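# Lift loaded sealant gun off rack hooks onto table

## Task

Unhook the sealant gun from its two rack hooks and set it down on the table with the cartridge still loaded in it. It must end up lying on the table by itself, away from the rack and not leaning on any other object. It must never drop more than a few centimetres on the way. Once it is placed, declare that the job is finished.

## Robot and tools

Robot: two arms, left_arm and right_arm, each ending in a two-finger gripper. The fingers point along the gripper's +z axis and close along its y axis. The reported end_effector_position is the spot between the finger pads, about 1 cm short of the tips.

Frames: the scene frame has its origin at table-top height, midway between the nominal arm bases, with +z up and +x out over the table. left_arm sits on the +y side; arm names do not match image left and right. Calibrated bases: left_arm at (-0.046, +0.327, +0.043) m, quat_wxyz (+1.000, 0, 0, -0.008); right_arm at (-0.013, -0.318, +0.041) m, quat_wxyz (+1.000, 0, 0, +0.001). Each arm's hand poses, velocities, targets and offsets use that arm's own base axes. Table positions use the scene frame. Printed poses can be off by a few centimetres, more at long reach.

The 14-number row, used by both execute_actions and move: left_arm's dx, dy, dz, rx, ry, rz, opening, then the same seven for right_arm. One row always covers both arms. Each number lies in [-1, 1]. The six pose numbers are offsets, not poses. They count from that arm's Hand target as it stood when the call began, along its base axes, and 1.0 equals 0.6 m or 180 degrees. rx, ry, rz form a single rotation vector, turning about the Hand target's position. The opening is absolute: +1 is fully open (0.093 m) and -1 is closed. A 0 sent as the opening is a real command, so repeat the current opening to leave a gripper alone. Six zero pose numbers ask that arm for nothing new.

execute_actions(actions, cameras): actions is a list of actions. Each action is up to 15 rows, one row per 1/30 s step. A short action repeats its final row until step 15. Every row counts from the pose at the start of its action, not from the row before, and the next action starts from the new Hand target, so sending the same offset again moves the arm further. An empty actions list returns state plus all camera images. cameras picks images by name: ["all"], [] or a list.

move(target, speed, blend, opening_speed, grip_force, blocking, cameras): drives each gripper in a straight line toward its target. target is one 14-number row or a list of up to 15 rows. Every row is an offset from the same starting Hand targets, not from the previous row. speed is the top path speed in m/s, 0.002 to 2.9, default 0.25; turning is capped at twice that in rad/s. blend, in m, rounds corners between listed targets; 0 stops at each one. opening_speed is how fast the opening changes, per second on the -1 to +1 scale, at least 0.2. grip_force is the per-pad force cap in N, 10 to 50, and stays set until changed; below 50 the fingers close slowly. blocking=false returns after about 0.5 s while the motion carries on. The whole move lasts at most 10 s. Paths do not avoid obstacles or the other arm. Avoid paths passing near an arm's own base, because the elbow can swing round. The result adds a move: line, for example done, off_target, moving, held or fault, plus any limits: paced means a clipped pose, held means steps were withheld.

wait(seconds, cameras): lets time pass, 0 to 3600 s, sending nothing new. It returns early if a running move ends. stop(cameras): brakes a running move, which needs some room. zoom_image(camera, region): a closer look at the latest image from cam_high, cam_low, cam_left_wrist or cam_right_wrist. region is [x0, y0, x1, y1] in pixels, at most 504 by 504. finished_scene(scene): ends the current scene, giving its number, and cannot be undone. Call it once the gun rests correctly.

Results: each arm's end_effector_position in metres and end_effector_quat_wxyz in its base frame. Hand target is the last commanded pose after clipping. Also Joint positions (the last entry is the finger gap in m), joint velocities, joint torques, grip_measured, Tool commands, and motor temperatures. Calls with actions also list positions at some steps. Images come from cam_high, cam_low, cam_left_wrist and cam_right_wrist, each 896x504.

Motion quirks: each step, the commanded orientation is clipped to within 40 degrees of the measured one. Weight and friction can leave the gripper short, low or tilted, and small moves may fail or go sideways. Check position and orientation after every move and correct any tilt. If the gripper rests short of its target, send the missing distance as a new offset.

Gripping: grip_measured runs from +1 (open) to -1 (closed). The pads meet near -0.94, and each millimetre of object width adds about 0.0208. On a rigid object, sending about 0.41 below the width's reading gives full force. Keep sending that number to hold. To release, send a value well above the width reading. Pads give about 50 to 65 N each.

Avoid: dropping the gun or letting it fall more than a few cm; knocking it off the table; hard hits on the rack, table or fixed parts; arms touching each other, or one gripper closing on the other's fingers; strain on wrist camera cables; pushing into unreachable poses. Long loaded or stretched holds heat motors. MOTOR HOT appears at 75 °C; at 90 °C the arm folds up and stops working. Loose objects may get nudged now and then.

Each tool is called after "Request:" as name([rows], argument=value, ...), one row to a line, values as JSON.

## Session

Request:
execute_actions(actions=[])

Scene clock: 0.00 s.
left_arm: end_effector_position=(+0.3690, +0.0564, +0.0867) grip_measured=+1.000 end_effector_quat_wxyz=(+0.550, -0.106, +0.813, +0.160) | right_arm: end_effector_position=(+0.3754, -0.0024, +0.0734) grip_measured=+1.000 end_effector_quat_wxyz=(+0.552, +0.004, +0.833, -0.020)
Joint positions: left_arm=[-0.031 1.527 0.339 0.803 -0.414 -0.009 0.093] | right_arm=[0.018 1.54 0.319 0.821 0.055 -0.009 0.093]
Joint velocities: within noise
Joint torques (N m): no reading
Motor temperatures (°C): left_arm=[22 27 26 22 24 21 22] | right_arm=[21 23 24 23 23 21 21]
Heat: left arm: 27 °C; right arm: 24 °C.
Hand target: left_arm +0.3716, +0.0563, +0.0918; +0.556, -0.107, +0.809, +0.159 | right_arm +0.3766, -0.0024, +0.0750; +0.554, +0.004, +0.833, -0.020
Tool commands: left_gripper/opening=+1.0 right_gripper/opening=+1.0

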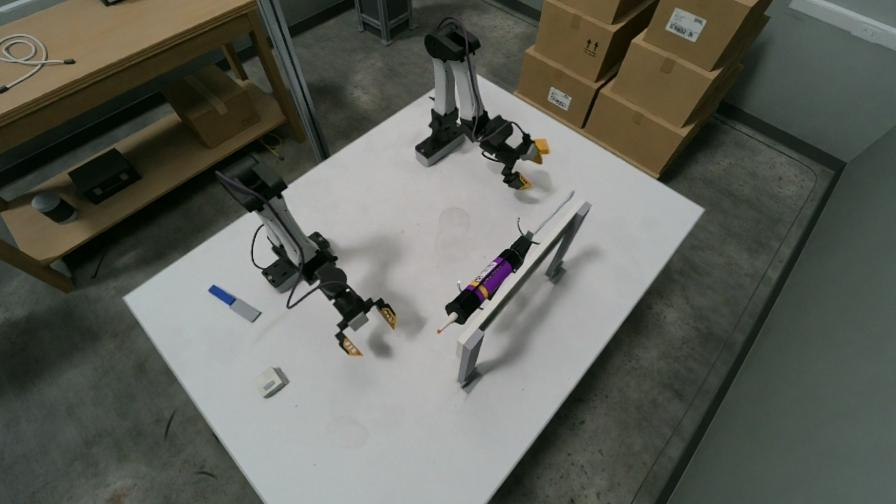

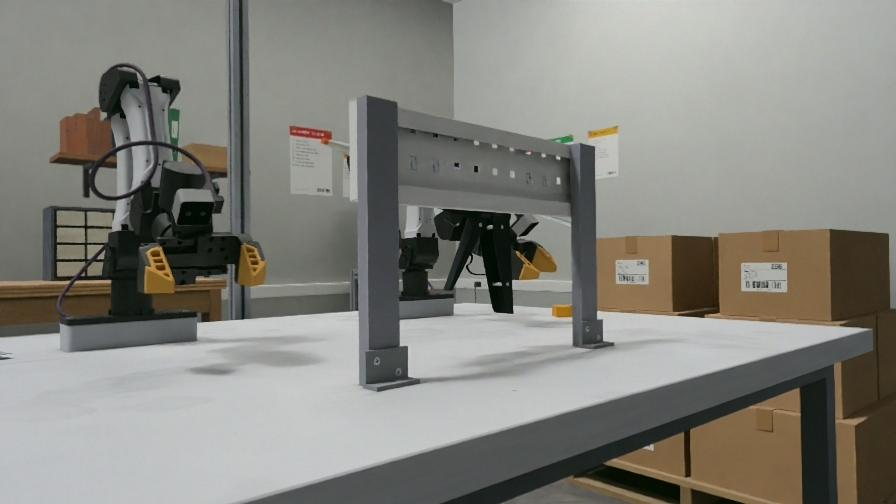

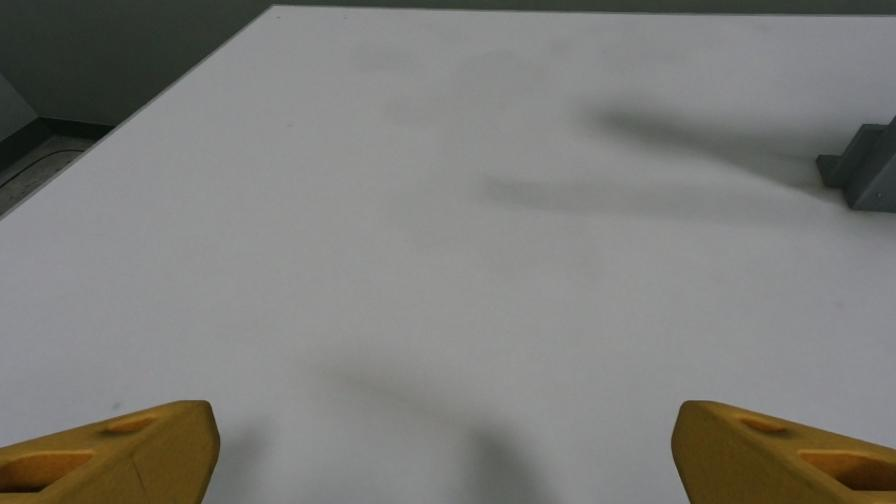

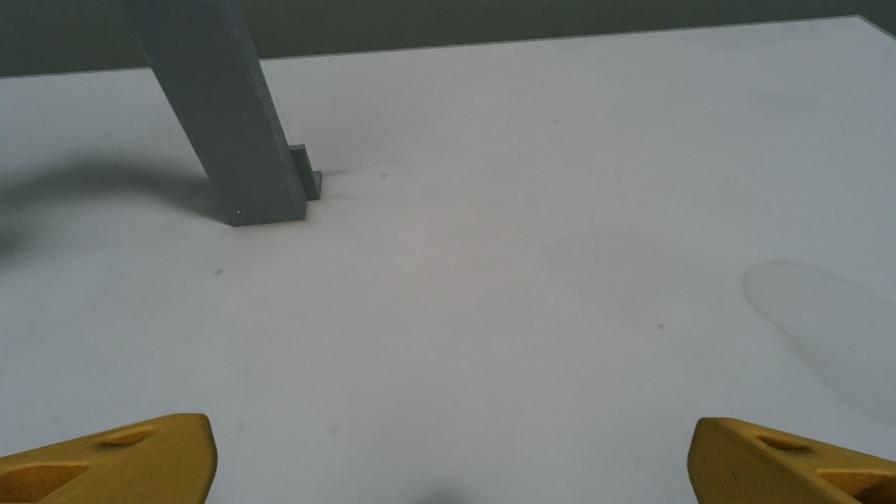

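Request:
move(target=[-0.02,-0.51,0.042,0,-0.083,-0.25,1,0,0.367,0.225,0.491,-0.087,-0.109,1], cameras=["all"])

Scene clock: 16.33 s.
left_arm: end_effector_position=(+0.3580, -0.2403, +0.1118) grip_measured=+1.000 end_effector_quat_wxyz=(+0.664, +0.184, +0.721, -0.069) | right_arm: end_effector_position=(+0.3735, +0.2141, +0.2087) grip_measured=+1.000 end_effector_quat_wxyz=(+0.478, +0.512, +0.526, +0.483)
Joint positions: left_arm=[-0.737 1.847 0.469 1.261 -0.382 0.102 0.093] | right_arm=[0.798 1.557 0.692 0.756 0.775 1.638 0.093]
Joint torques (N m): left_arm=[-0.4 -6.02 6 2.72 0.11 0.12] | right_arm=[0.55 -6 8.62 1.84 0.23 -0.06]
Motor temperatures (°C): left_arm=[22 28 27 26 24 21 22] | right_arm=[21 24 27 28 23 21 21]
Heat: left arm: 28 °C; right arm: 28 °C.
Hand target: left_arm +0.3596, -0.2497, +0.1170; +0.673, +0.190, +0.711, -0.081 | right_arm +0.3767, +0.2178, +0.2101; +0.481, +0.516, +0.524, +0.477
Off the commanded pose: left_arm 0.011 m, 2 deg | right_arm 0.005 m, 1 deg.
move: off_target (left_arm)

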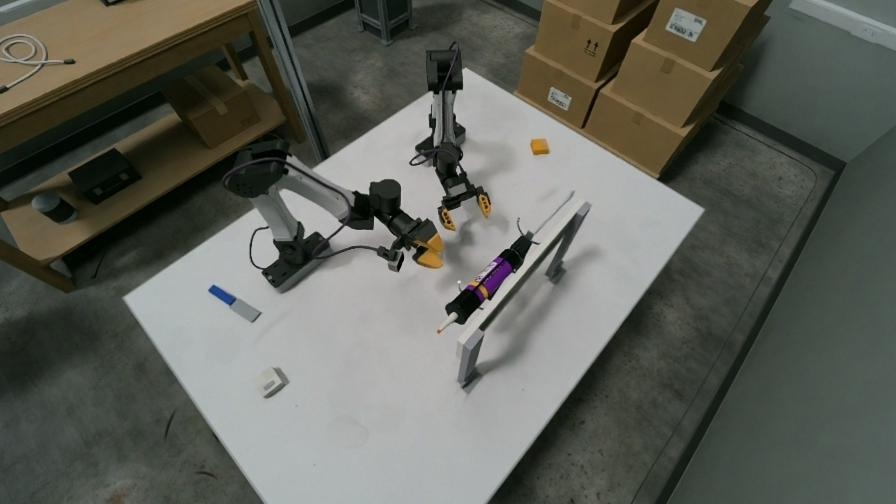

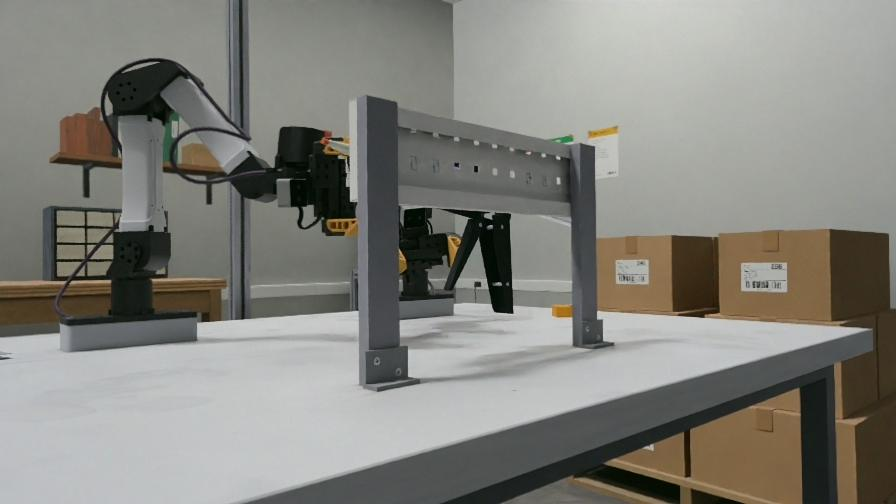

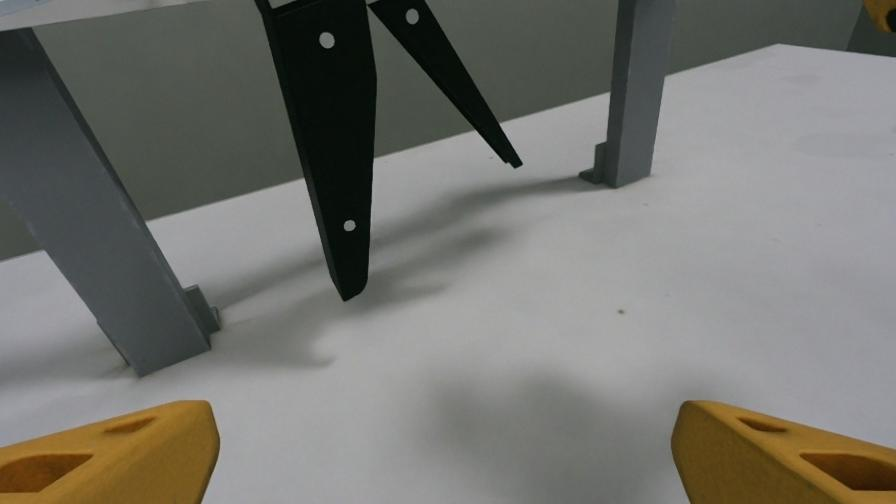

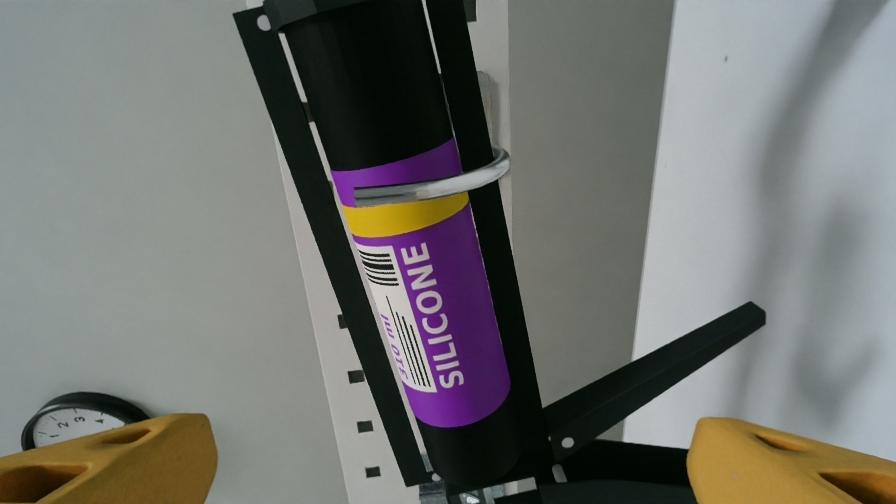

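Request:
move(target=[0.108,0,-0.037,0,0,0,0.35,0.033,-0.083,0.037,-0.044,0,0,1], cameras=["cam_left_wrist","cam_right_wrist"])

Scene clock: 45.20 s.
left_arm: end_effector_position=(+0.4208, -0.2445, +0.0924) grip_measured=+0.352 end_effector_quat_wxyz=(+0.666, +0.184, +0.719, -0.074) | right_arm: end_effector_position=(+0.3945, +0.1696, +0.2208) grip_measured=+1.000 end_effector_quat_wxyz=(+0.510, +0.486, +0.559, +0.437)
Joint positions: left_arm=[-0.612 2.058 0.678 1.274 -0.249 0.114 0.062] | right_arm=[0.646 1.474 0.692 0.66 0.65 1.498 0.093]
Joint torques (N m): left_arm=[0.38 -7.71 6 2.72 0.15 0.14] | right_arm=[-0.87 -8.87 7.95 1.97 -0.05 -0.36]
Motor temperatures (°C): left_arm=[22 30 29 32 24 21 22] | right_arm=[21 25 31 30 23 21 21]
Heat: left arm: 32 °C; right arm: 31 °C.
Hand target: left_arm +0.4245, -0.2496, +0.0948; +0.673, +0.190, +0.711, -0.080 | right_arm +0.3965, +0.1680, +0.2324; +0.516, +0.481, +0.556, +0.440
Off the commanded pose: left_arm 0.007 m, 2 deg | right_arm 0.012 m, 1 deg.
move: off_target (right_arm)

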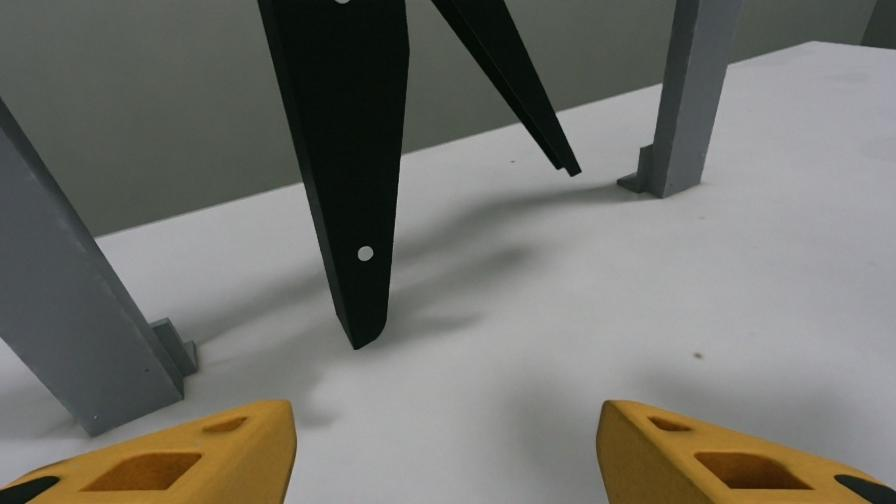

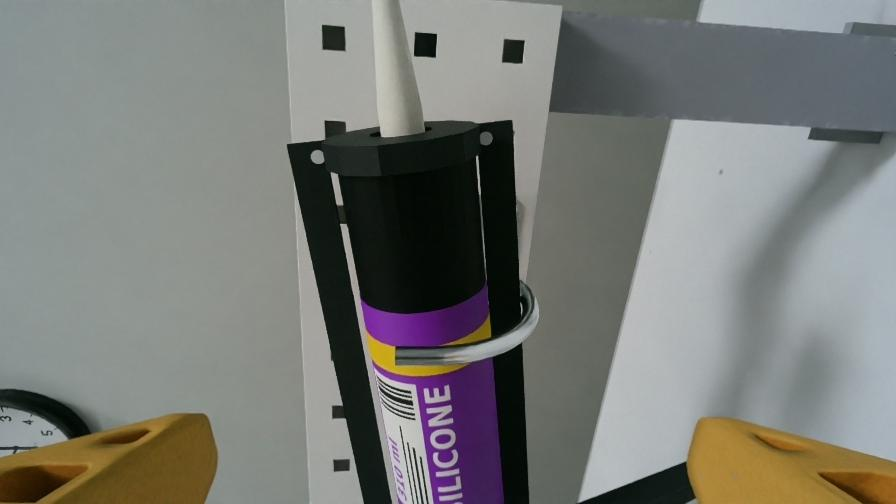

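Request:
move([
  [0,0.042,0,0,0,0,0.35,0.09,-0.004,-0.003,0,0,0,1],
  [0.108,0.008,0,0,0,0,0.35,0.185,-0.004,-0.003,0,0,0,1],
], speed=0.15, cameras=["cam_left_wrist","cam_right_wrist"])

Scene clock: 56.33 s.
left_arm: end_effector_position=(+0.4847, -0.2425, +0.0995) grip_measured=+0.352 end_effector_quat_wxyz=(+0.675, +0.181, +0.711, -0.079) | right_arm: end_effector_position=(+0.4999, +0.1644, +0.2311) grip_measured=+1.000 end_effector_quat_wxyz=(+0.513, +0.486, +0.550, +0.446)
Joint positions: left_arm=[-0.508 2.165 0.912 1.176 -0.141 0.122 0.062] | right_arm=[0.463 1.785 1.044 0.655 0.469 1.479 0.093]
Joint torques (N m): left_arm=[0.7 -9.06 6.9 2.45 0.14 0.14] | right_arm=[-0.64 -8.51 9.18 2.04 -0.06 -0.33]
Heat: left arm: 32 °C; right arm: 32 °C.
Hand target: left_arm +0.4893, -0.2449, +0.0950; +0.673, +0.190, +0.711, -0.081 | right_arm +0.5074, +0.1657, +0.2305; +0.516, +0.481, +0.556, +0.440
Off the commanded pose: left_arm 0.007 m, 1 deg | right_arm 0.008 m, 1 deg.
move: done

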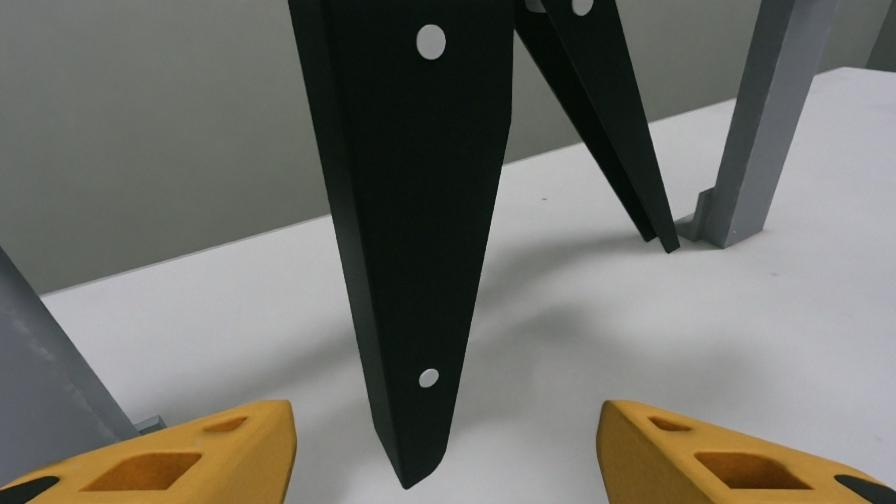

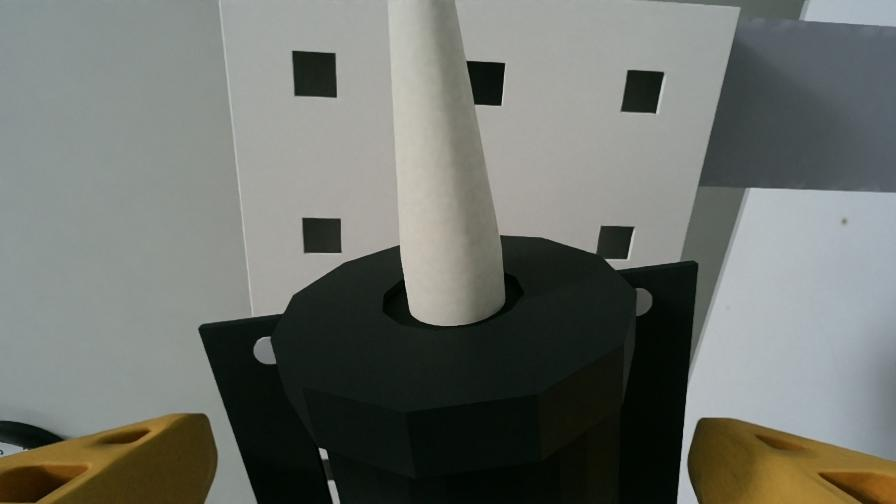

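Request:
move([
  [0.028,0.002,0.01,0,0,0,0.35,0,0.008,0,0,0,0,1],
  [0.028,0.002,0.01,0,0,0,-0.8,0,0.008,0,0,0,0,1],
  [0.028,0.002,0.01,0,0,0,-0.8,0,0.008,0,0,0,0,-0.7],
], speed=0.15, opening_speed=0.8, cameras=["all"])

Scene clock: 69.30 s.
left_arm: end_effector_position=(+0.5018, -0.2406, +0.1072) grip_measured=-0.798 end_effector_quat_wxyz=(+0.676, +0.180, +0.710, -0.079) | right_arm: end_effector_position=(+0.5020, +0.1654, +0.2275) grip_measured=+0.493 end_effector_quat_wxyz=(+0.512, +0.485, +0.555, +0.440)
Joint positions: left_arm=[-0.483 2.174 0.979 1.119 -0.118 0.123 0.007] | right_arm=[0.463 1.795 1.053 0.644 0.469 1.473 0.069]
Joint torques (N m): left_arm=[0.57 -9.13 7.12 2.43 0.15 0.15] | right_arm=[0.4 -8.94 9.25 2.16 0.05 -0.24]
Heat: left arm: 32 °C; right arm: 34 °C.
Hand target: left_arm +0.5060, -0.2437, +0.1008; +0.673, +0.190, +0.711, -0.081 | right_arm +0.5074, +0.1704, +0.2305; +0.516, +0.481, +0.556, +0.440
Off the commanded pose: left_arm 0.008 m, 1 deg | right_arm 0.008 m, 1 deg.
move: done

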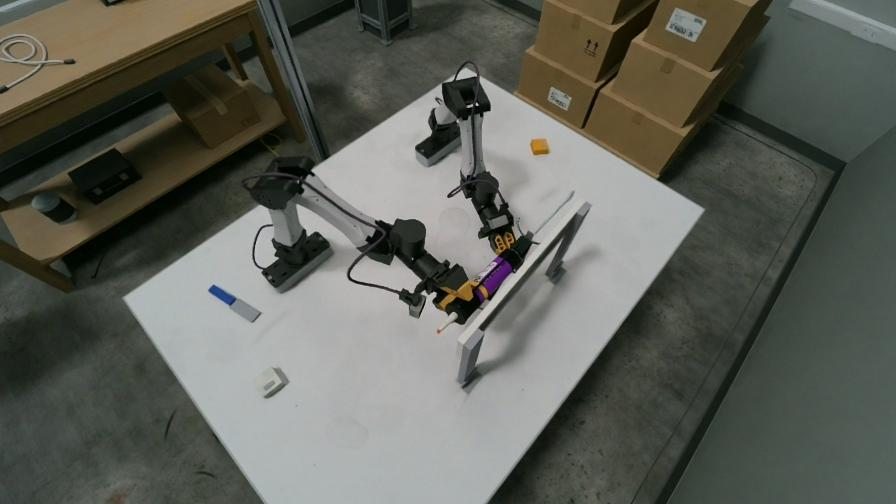

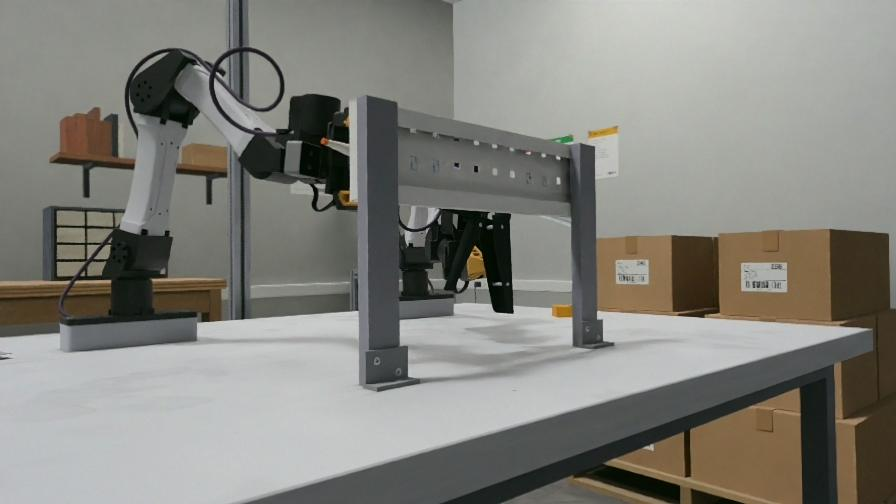

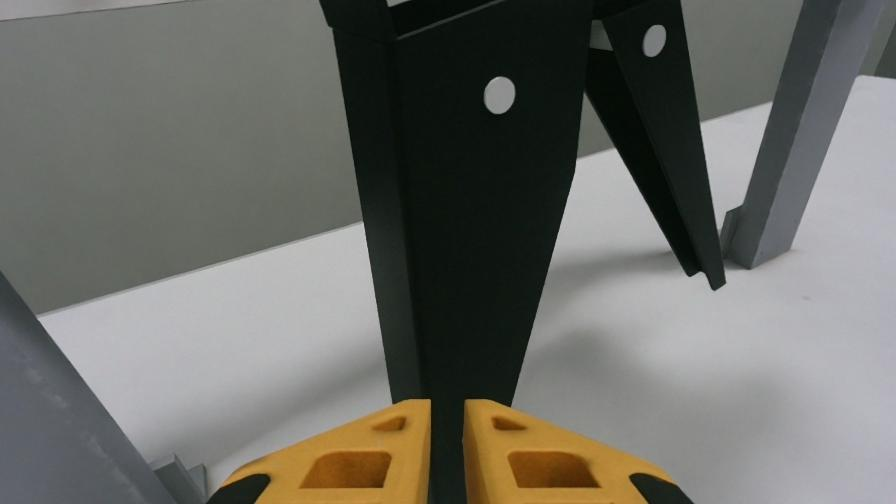

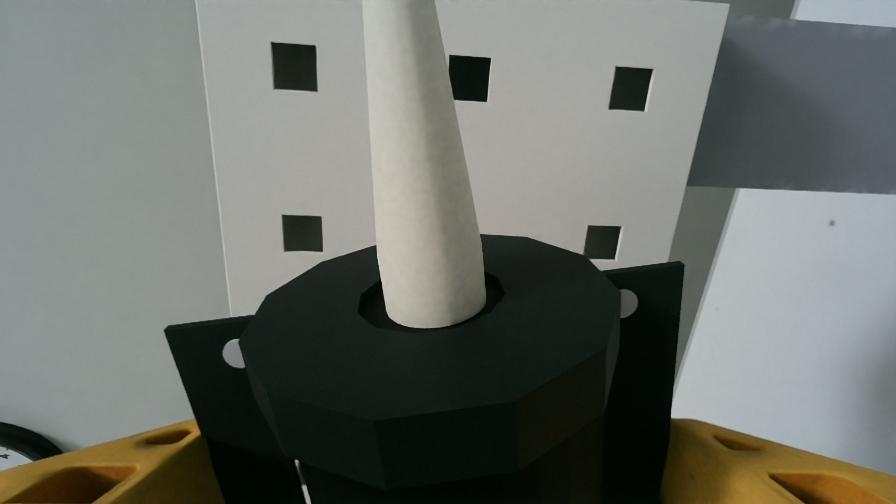

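Request:
move([
  [0,0,0,0,0,0,0.3,0,0,0,0,0,0,-0.7],
  [0.06,-0.021,0,0,0,0,0.3,0,0,0,0,0,0,-0.7],
  [0.06,-0.021,0,0,0,0,-0.8,0,0,0,0,0,0,-0.7],
], speed=0.12, opening_speed=0.8, cameras=["cam_left_wrist","cam_right_wrist"])

Scene clock: 79.97 s.
left_arm: end_effector_position=(+0.5401, -0.2484, +0.1060) grip_measured=-0.471 end_effector_quat_wxyz=(+0.676, +0.173, +0.714, -0.060) | right_arm: end_effector_position=(+0.5002, +0.1709, +0.2261) grip_measured=+0.505 end_effector_quat_wxyz=(+0.507, +0.484, +0.559, +0.444)
Joint positions: left_arm=[-0.472 2.266 1.168 1.017 -0.145 0.138 0.023] | right_arm=[0.473 1.795 1.053 0.637 0.466 1.481 0.069]
Joint torques (N m): left_arm=[0.59 -10.56 7.27 2.5 0.5 0.02] | right_arm=[-0.54 -8.96 9.22 2.21 0.09 -0.33]
Heat: left arm: 33 °C; right arm: 34 °C.
Hand target: left_arm +0.5421, -0.2563, +0.1009; +0.673, +0.190, +0.711, -0.081 | right_arm +0.5074, +0.1704, +0.2305; +0.516, +0.481, +0.556, +0.440
Off the commanded pose: left_arm 0.010 m, 3 deg | right_arm 0.008 m, 1 deg.
move: off_target (left_arm)

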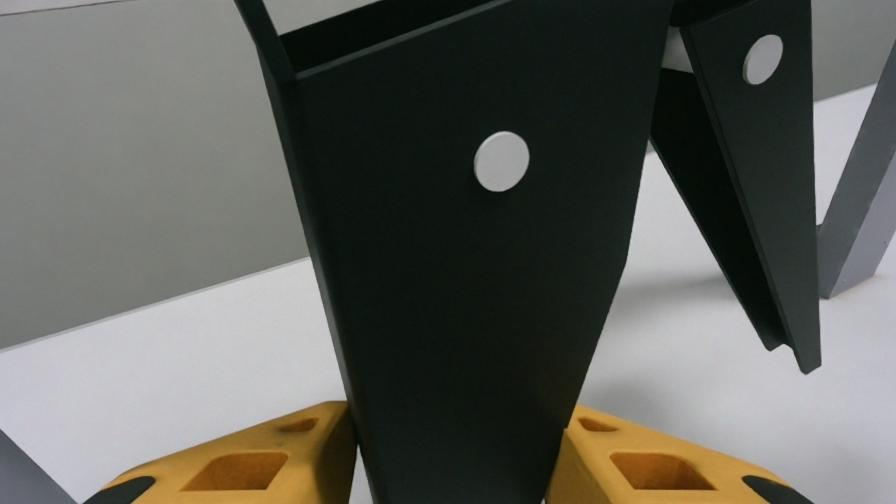

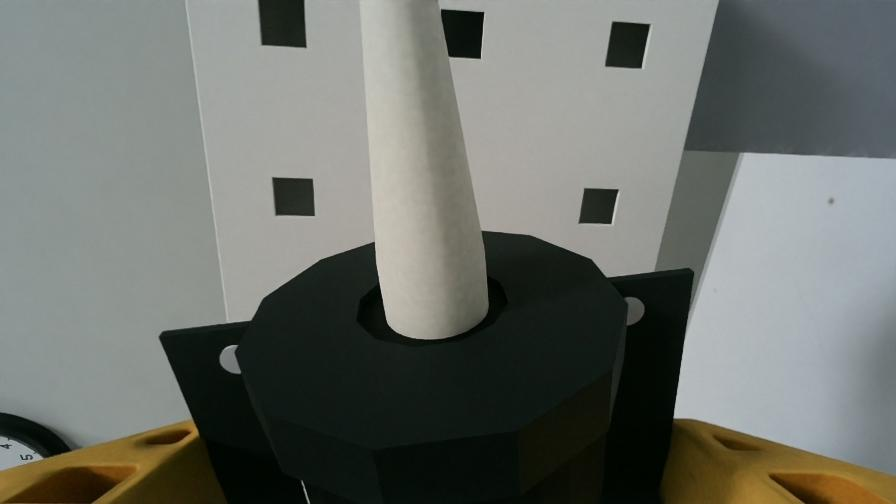

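Request:
move([
  [-0.012,0,0.11,0,0,0,-0.9,-0.012,0,0.11,0,0,0,-0.9],
  [-0.025,0,0.2,0,0,0,-0.9,-0.025,0,0.2,0,0,0,-0.9],
], speed=0.1, blend=0.01, cameras=["all"])

Scene clock: 85.00 s.
left_arm: end_effector_position=(+0.5111, -0.2486, +0.1192) grip_measured=-0.446 end_effector_quat_wxyz=(+0.568, +0.190, +0.798, -0.072) | right_arm: end_effector_position=(+0.4820, +0.1779, +0.2539) grip_measured=+0.505 end_effector_quat_wxyz=(+0.453, +0.503, +0.635, +0.372)
Joint positions: left_arm=[-0.488 2.03 1.166 0.509 -0.121 0.064 0.024] | right_arm=[0.498 1.68 1.266 0.058 0.456 1.52 0.069]
Joint torques (N m): left_arm=[0.4 -20.52 9.65 3.99 0 0.73] | right_arm=[-0.75 -17.33 13.09 3.31 0.61 -0.67]
Motor temperatures (°C): left_arm=[22 35 31 34 24 22 23] | right_arm=[21 30 35 33 23 21 22]
Heat: left arm: 35 °C; right arm: 35 °C.
Hand target: left_arm +0.5271, -0.2563, +0.2210; +0.673, +0.190, +0.711, -0.081 | right_arm +0.4924, +0.1704, +0.3506; +0.516, +0.481, +0.556, +0.440
Off the commanded pose: left_arm 0.103 m, 16 deg | right_arm 0.098 m, 14 deg.
move: off_target (left_arm, right_arm)

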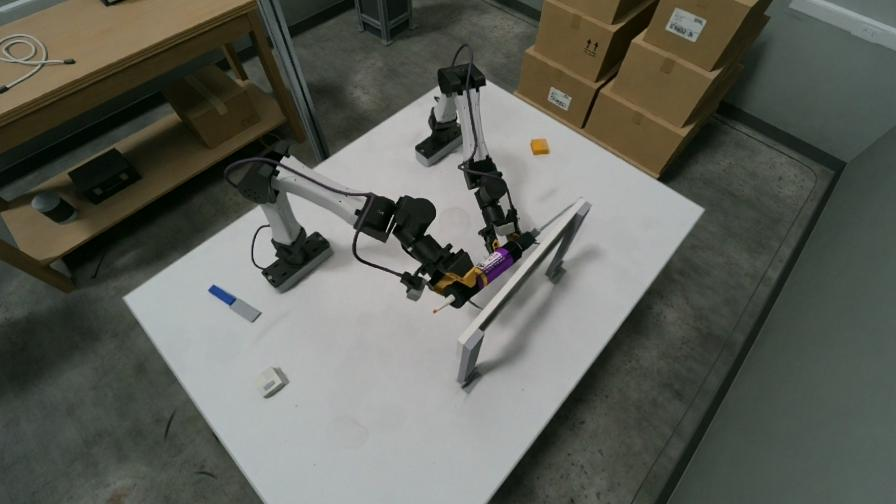

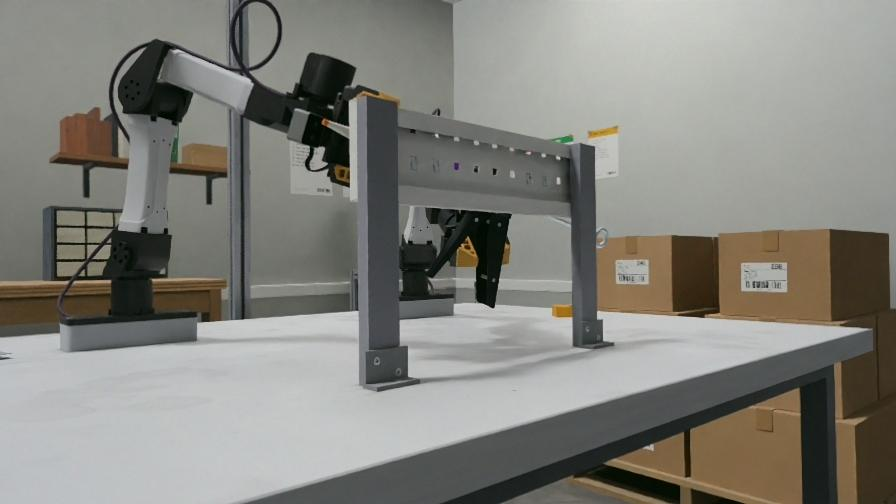

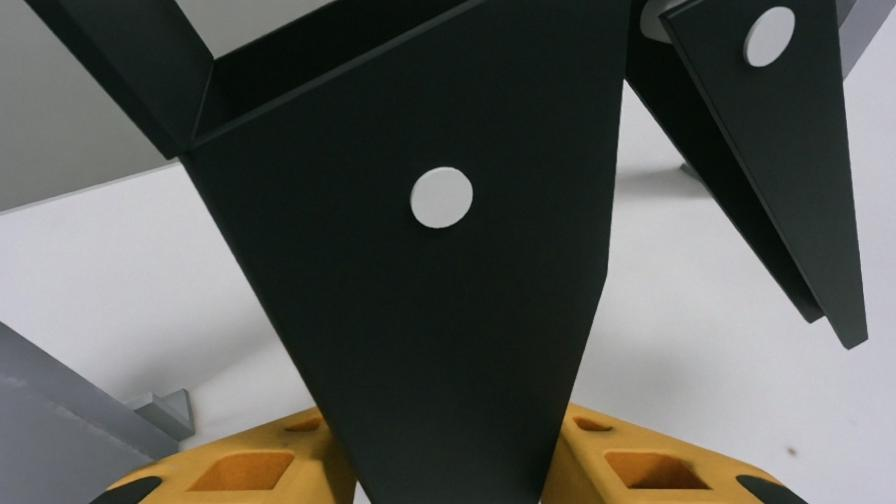

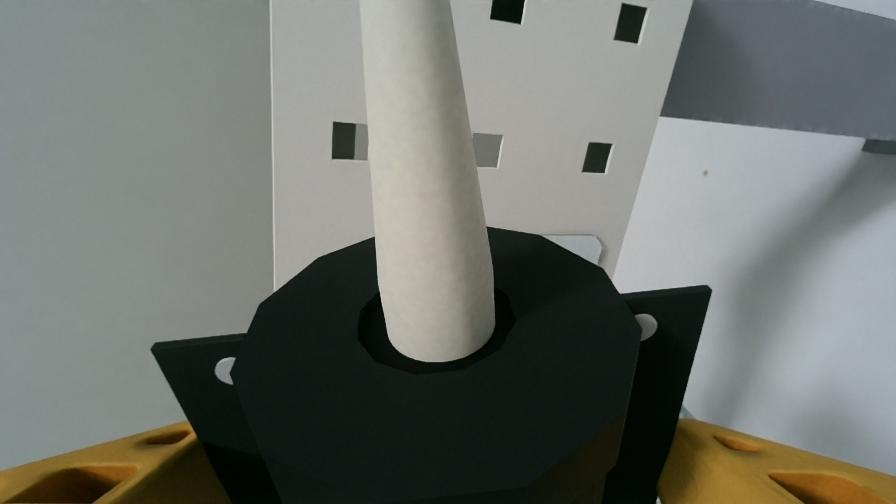

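Request:
move(target=[0,0,0.1,0,0,0,-0.9,0,0,0.06,0,0,0,-0.9], speed=0.1, cameras=["all"])

Scene clock: 88.37 s.
left_arm: end_effector_position=(+0.5126, -0.2472, +0.1758) grip_measured=-0.446 end_effector_quat_wxyz=(+0.573, +0.196, +0.794, -0.061) | right_arm: end_effector_position=(+0.4773, +0.1819, +0.3132) grip_measured=+0.505 end_effector_quat_wxyz=(+0.460, +0.486, +0.634, +0.388)
Joint positions: left_arm=[-0.488 1.927 1.264 0.317 -0.133 0.089 0.024] | right_arm=[0.504 1.638 1.419 -0.09 0.438 1.49 0.069]
Joint torques (N m): left_arm=[0.44 -19.54 12.57 3.77 0.16 0.5] | right_arm=[-1.37 -12.04 13.29 3.38 0.72 -0.32]
Heat: left arm: 37 °C; right arm: 36 °C.
Hand target: left_arm +0.5270, -0.2564, +0.2810; +0.673, +0.190, +0.711, -0.081 | right_arm +0.4924, +0.1704, +0.3864; +0.516, +0.481, +0.556, +0.440
Off the commanded pose: left_arm 0.107 m, 15 deg | right_arm 0.076 m, 12 deg.
move: off_target (left_arm, right_arm)

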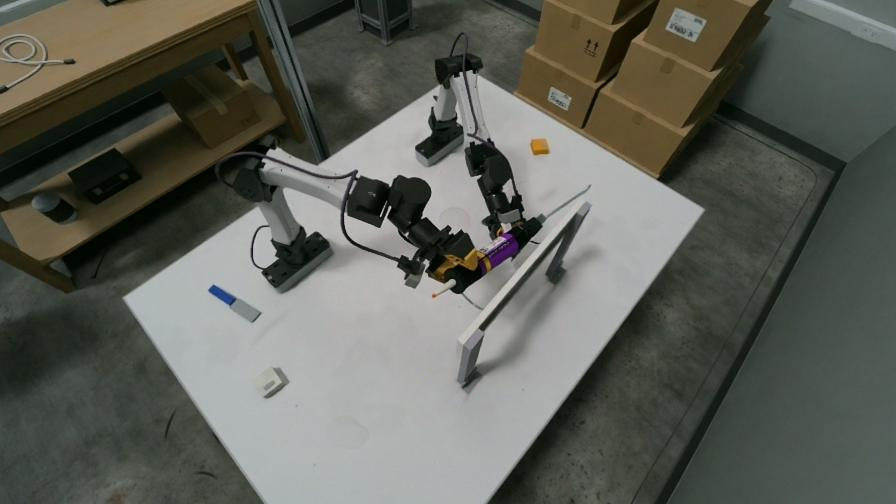

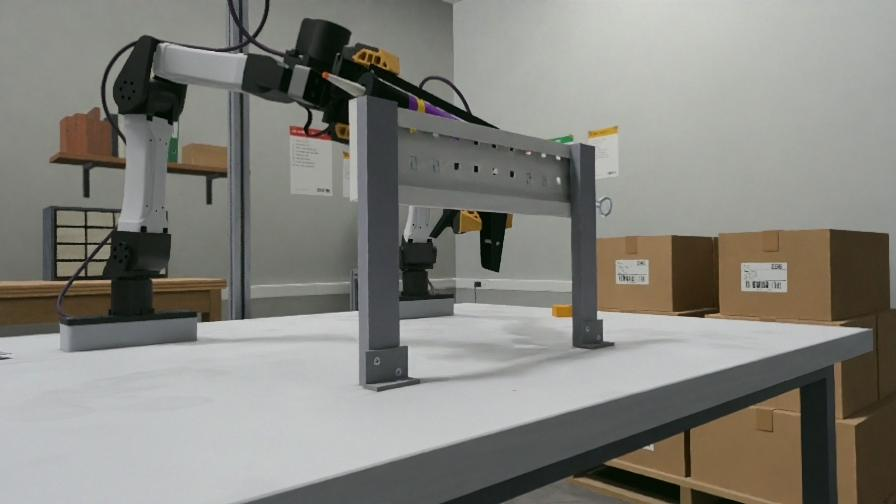

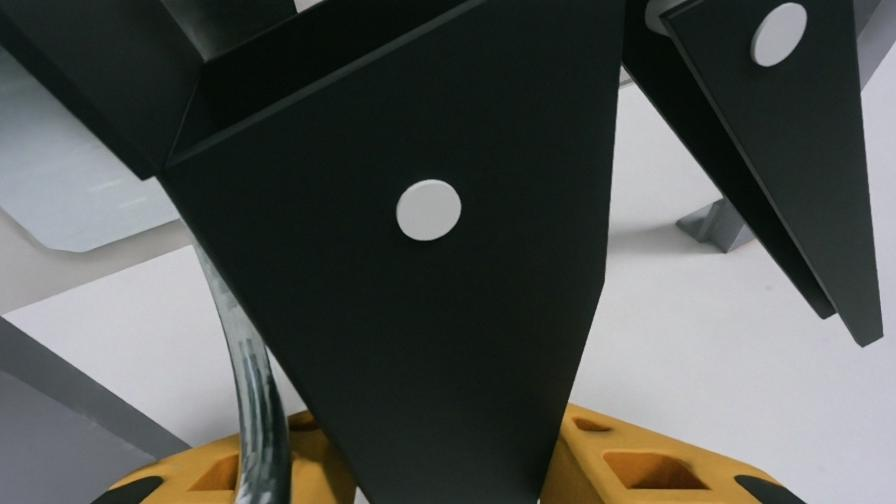

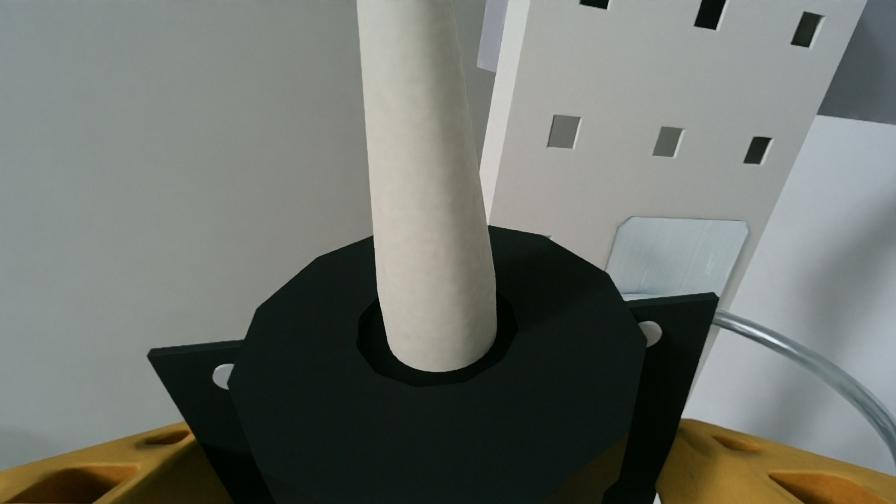

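Request:
move([
  [0,-0.075,0.01,0,0,0,-0.9,0,-0.075,0.0,0,0,0,-0.9],
  [0,-0.075,0.07,0,0,0,-0.9,0,-0.075,0.03,0,0,0,-0.9],
], speed=0.1, cameras=["all"])

Scene clock: 98.63 s.
left_arm: end_effector_position=(+0.4995, -0.2612, +0.1779) grip_measured=-0.446 end_effector_quat_wxyz=(+0.522, +0.193, +0.830, -0.031) | right_arm: end_effector_position=(+0.4796, +0.1641, +0.3053) grip_measured=+0.505 end_effector_quat_wxyz=(+0.421, +0.489, +0.654, +0.395)
Joint positions: left_arm=[-0.551 1.92 1.386 0.05 -0.235 0.048 0.024] | right_arm=[0.427 1.617 1.417 -0.156 0.298 1.503 0.069]
Joint torques (N m): left_arm=[-2.14 -20.98 15.65 4.59 0.13 0.77] | right_arm=[-4.18 -16.92 12.88 3.4 1.11 -0.58]
Motor temperatures (°C): left_arm=[22 46 34 42 24 22 23] | right_arm=[21 34 41 36 24 21 23]
Heat: left arm: 46 °C; right arm: 41 °C.
Hand target: left_arm +0.5271, -0.3013, +0.3228; +0.672, +0.190, +0.711, -0.081 | right_arm +0.4925, +0.1254, +0.4044; +0.516, +0.481, +0.556, +0.440
Off the commanded pose: left_arm 0.153 m, 23 deg | right_arm 0.107 m, 16 deg.
move: off_target (left_arm, right_arm)

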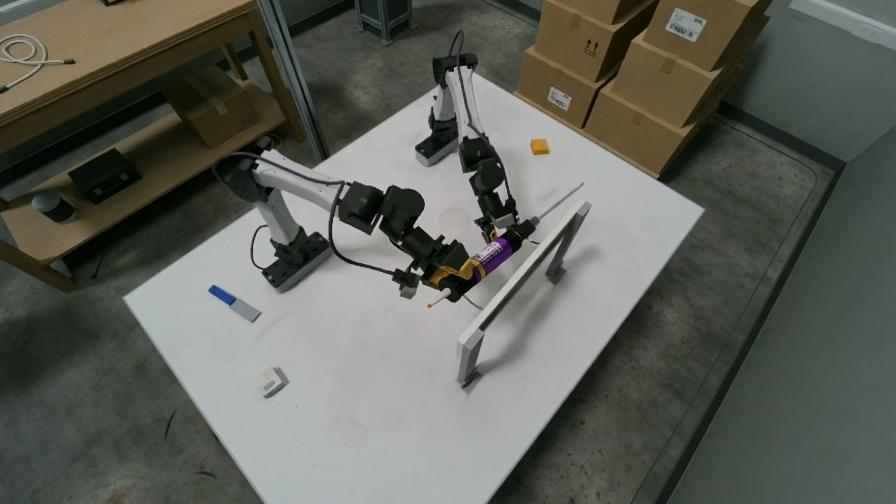

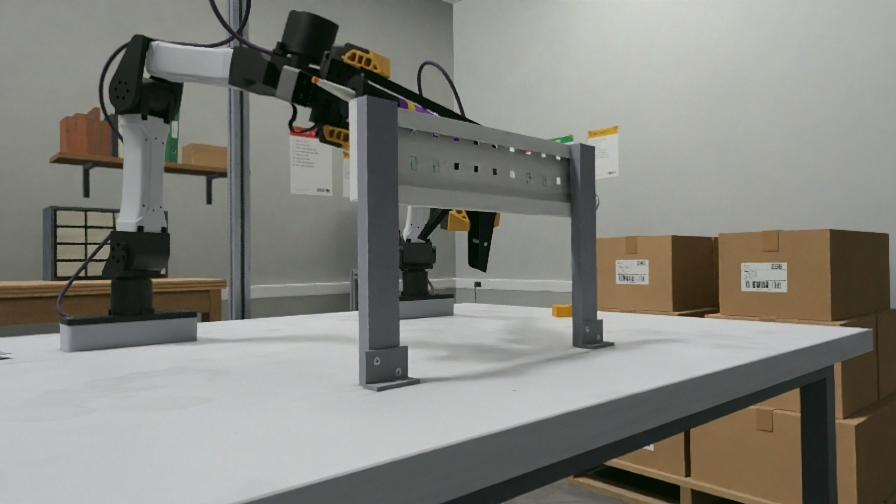

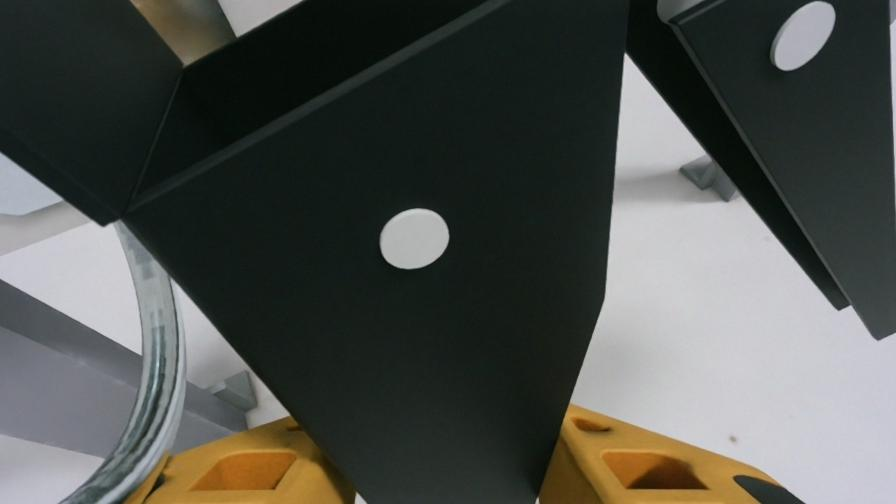

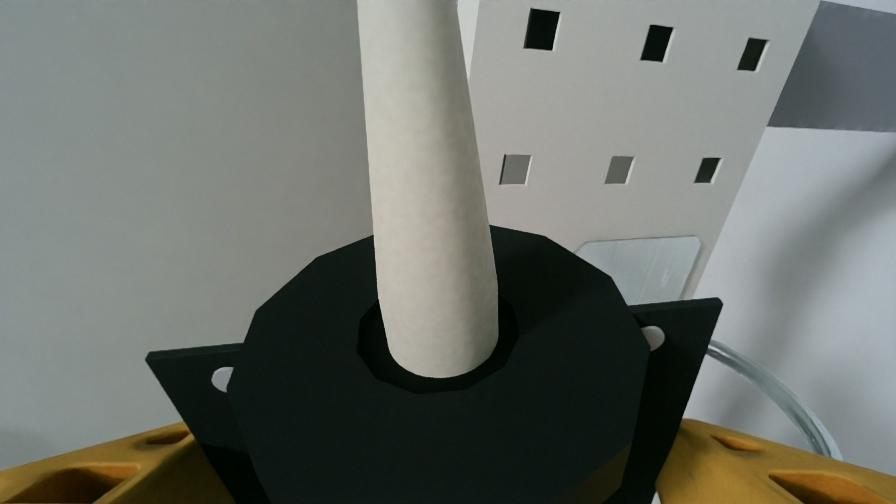

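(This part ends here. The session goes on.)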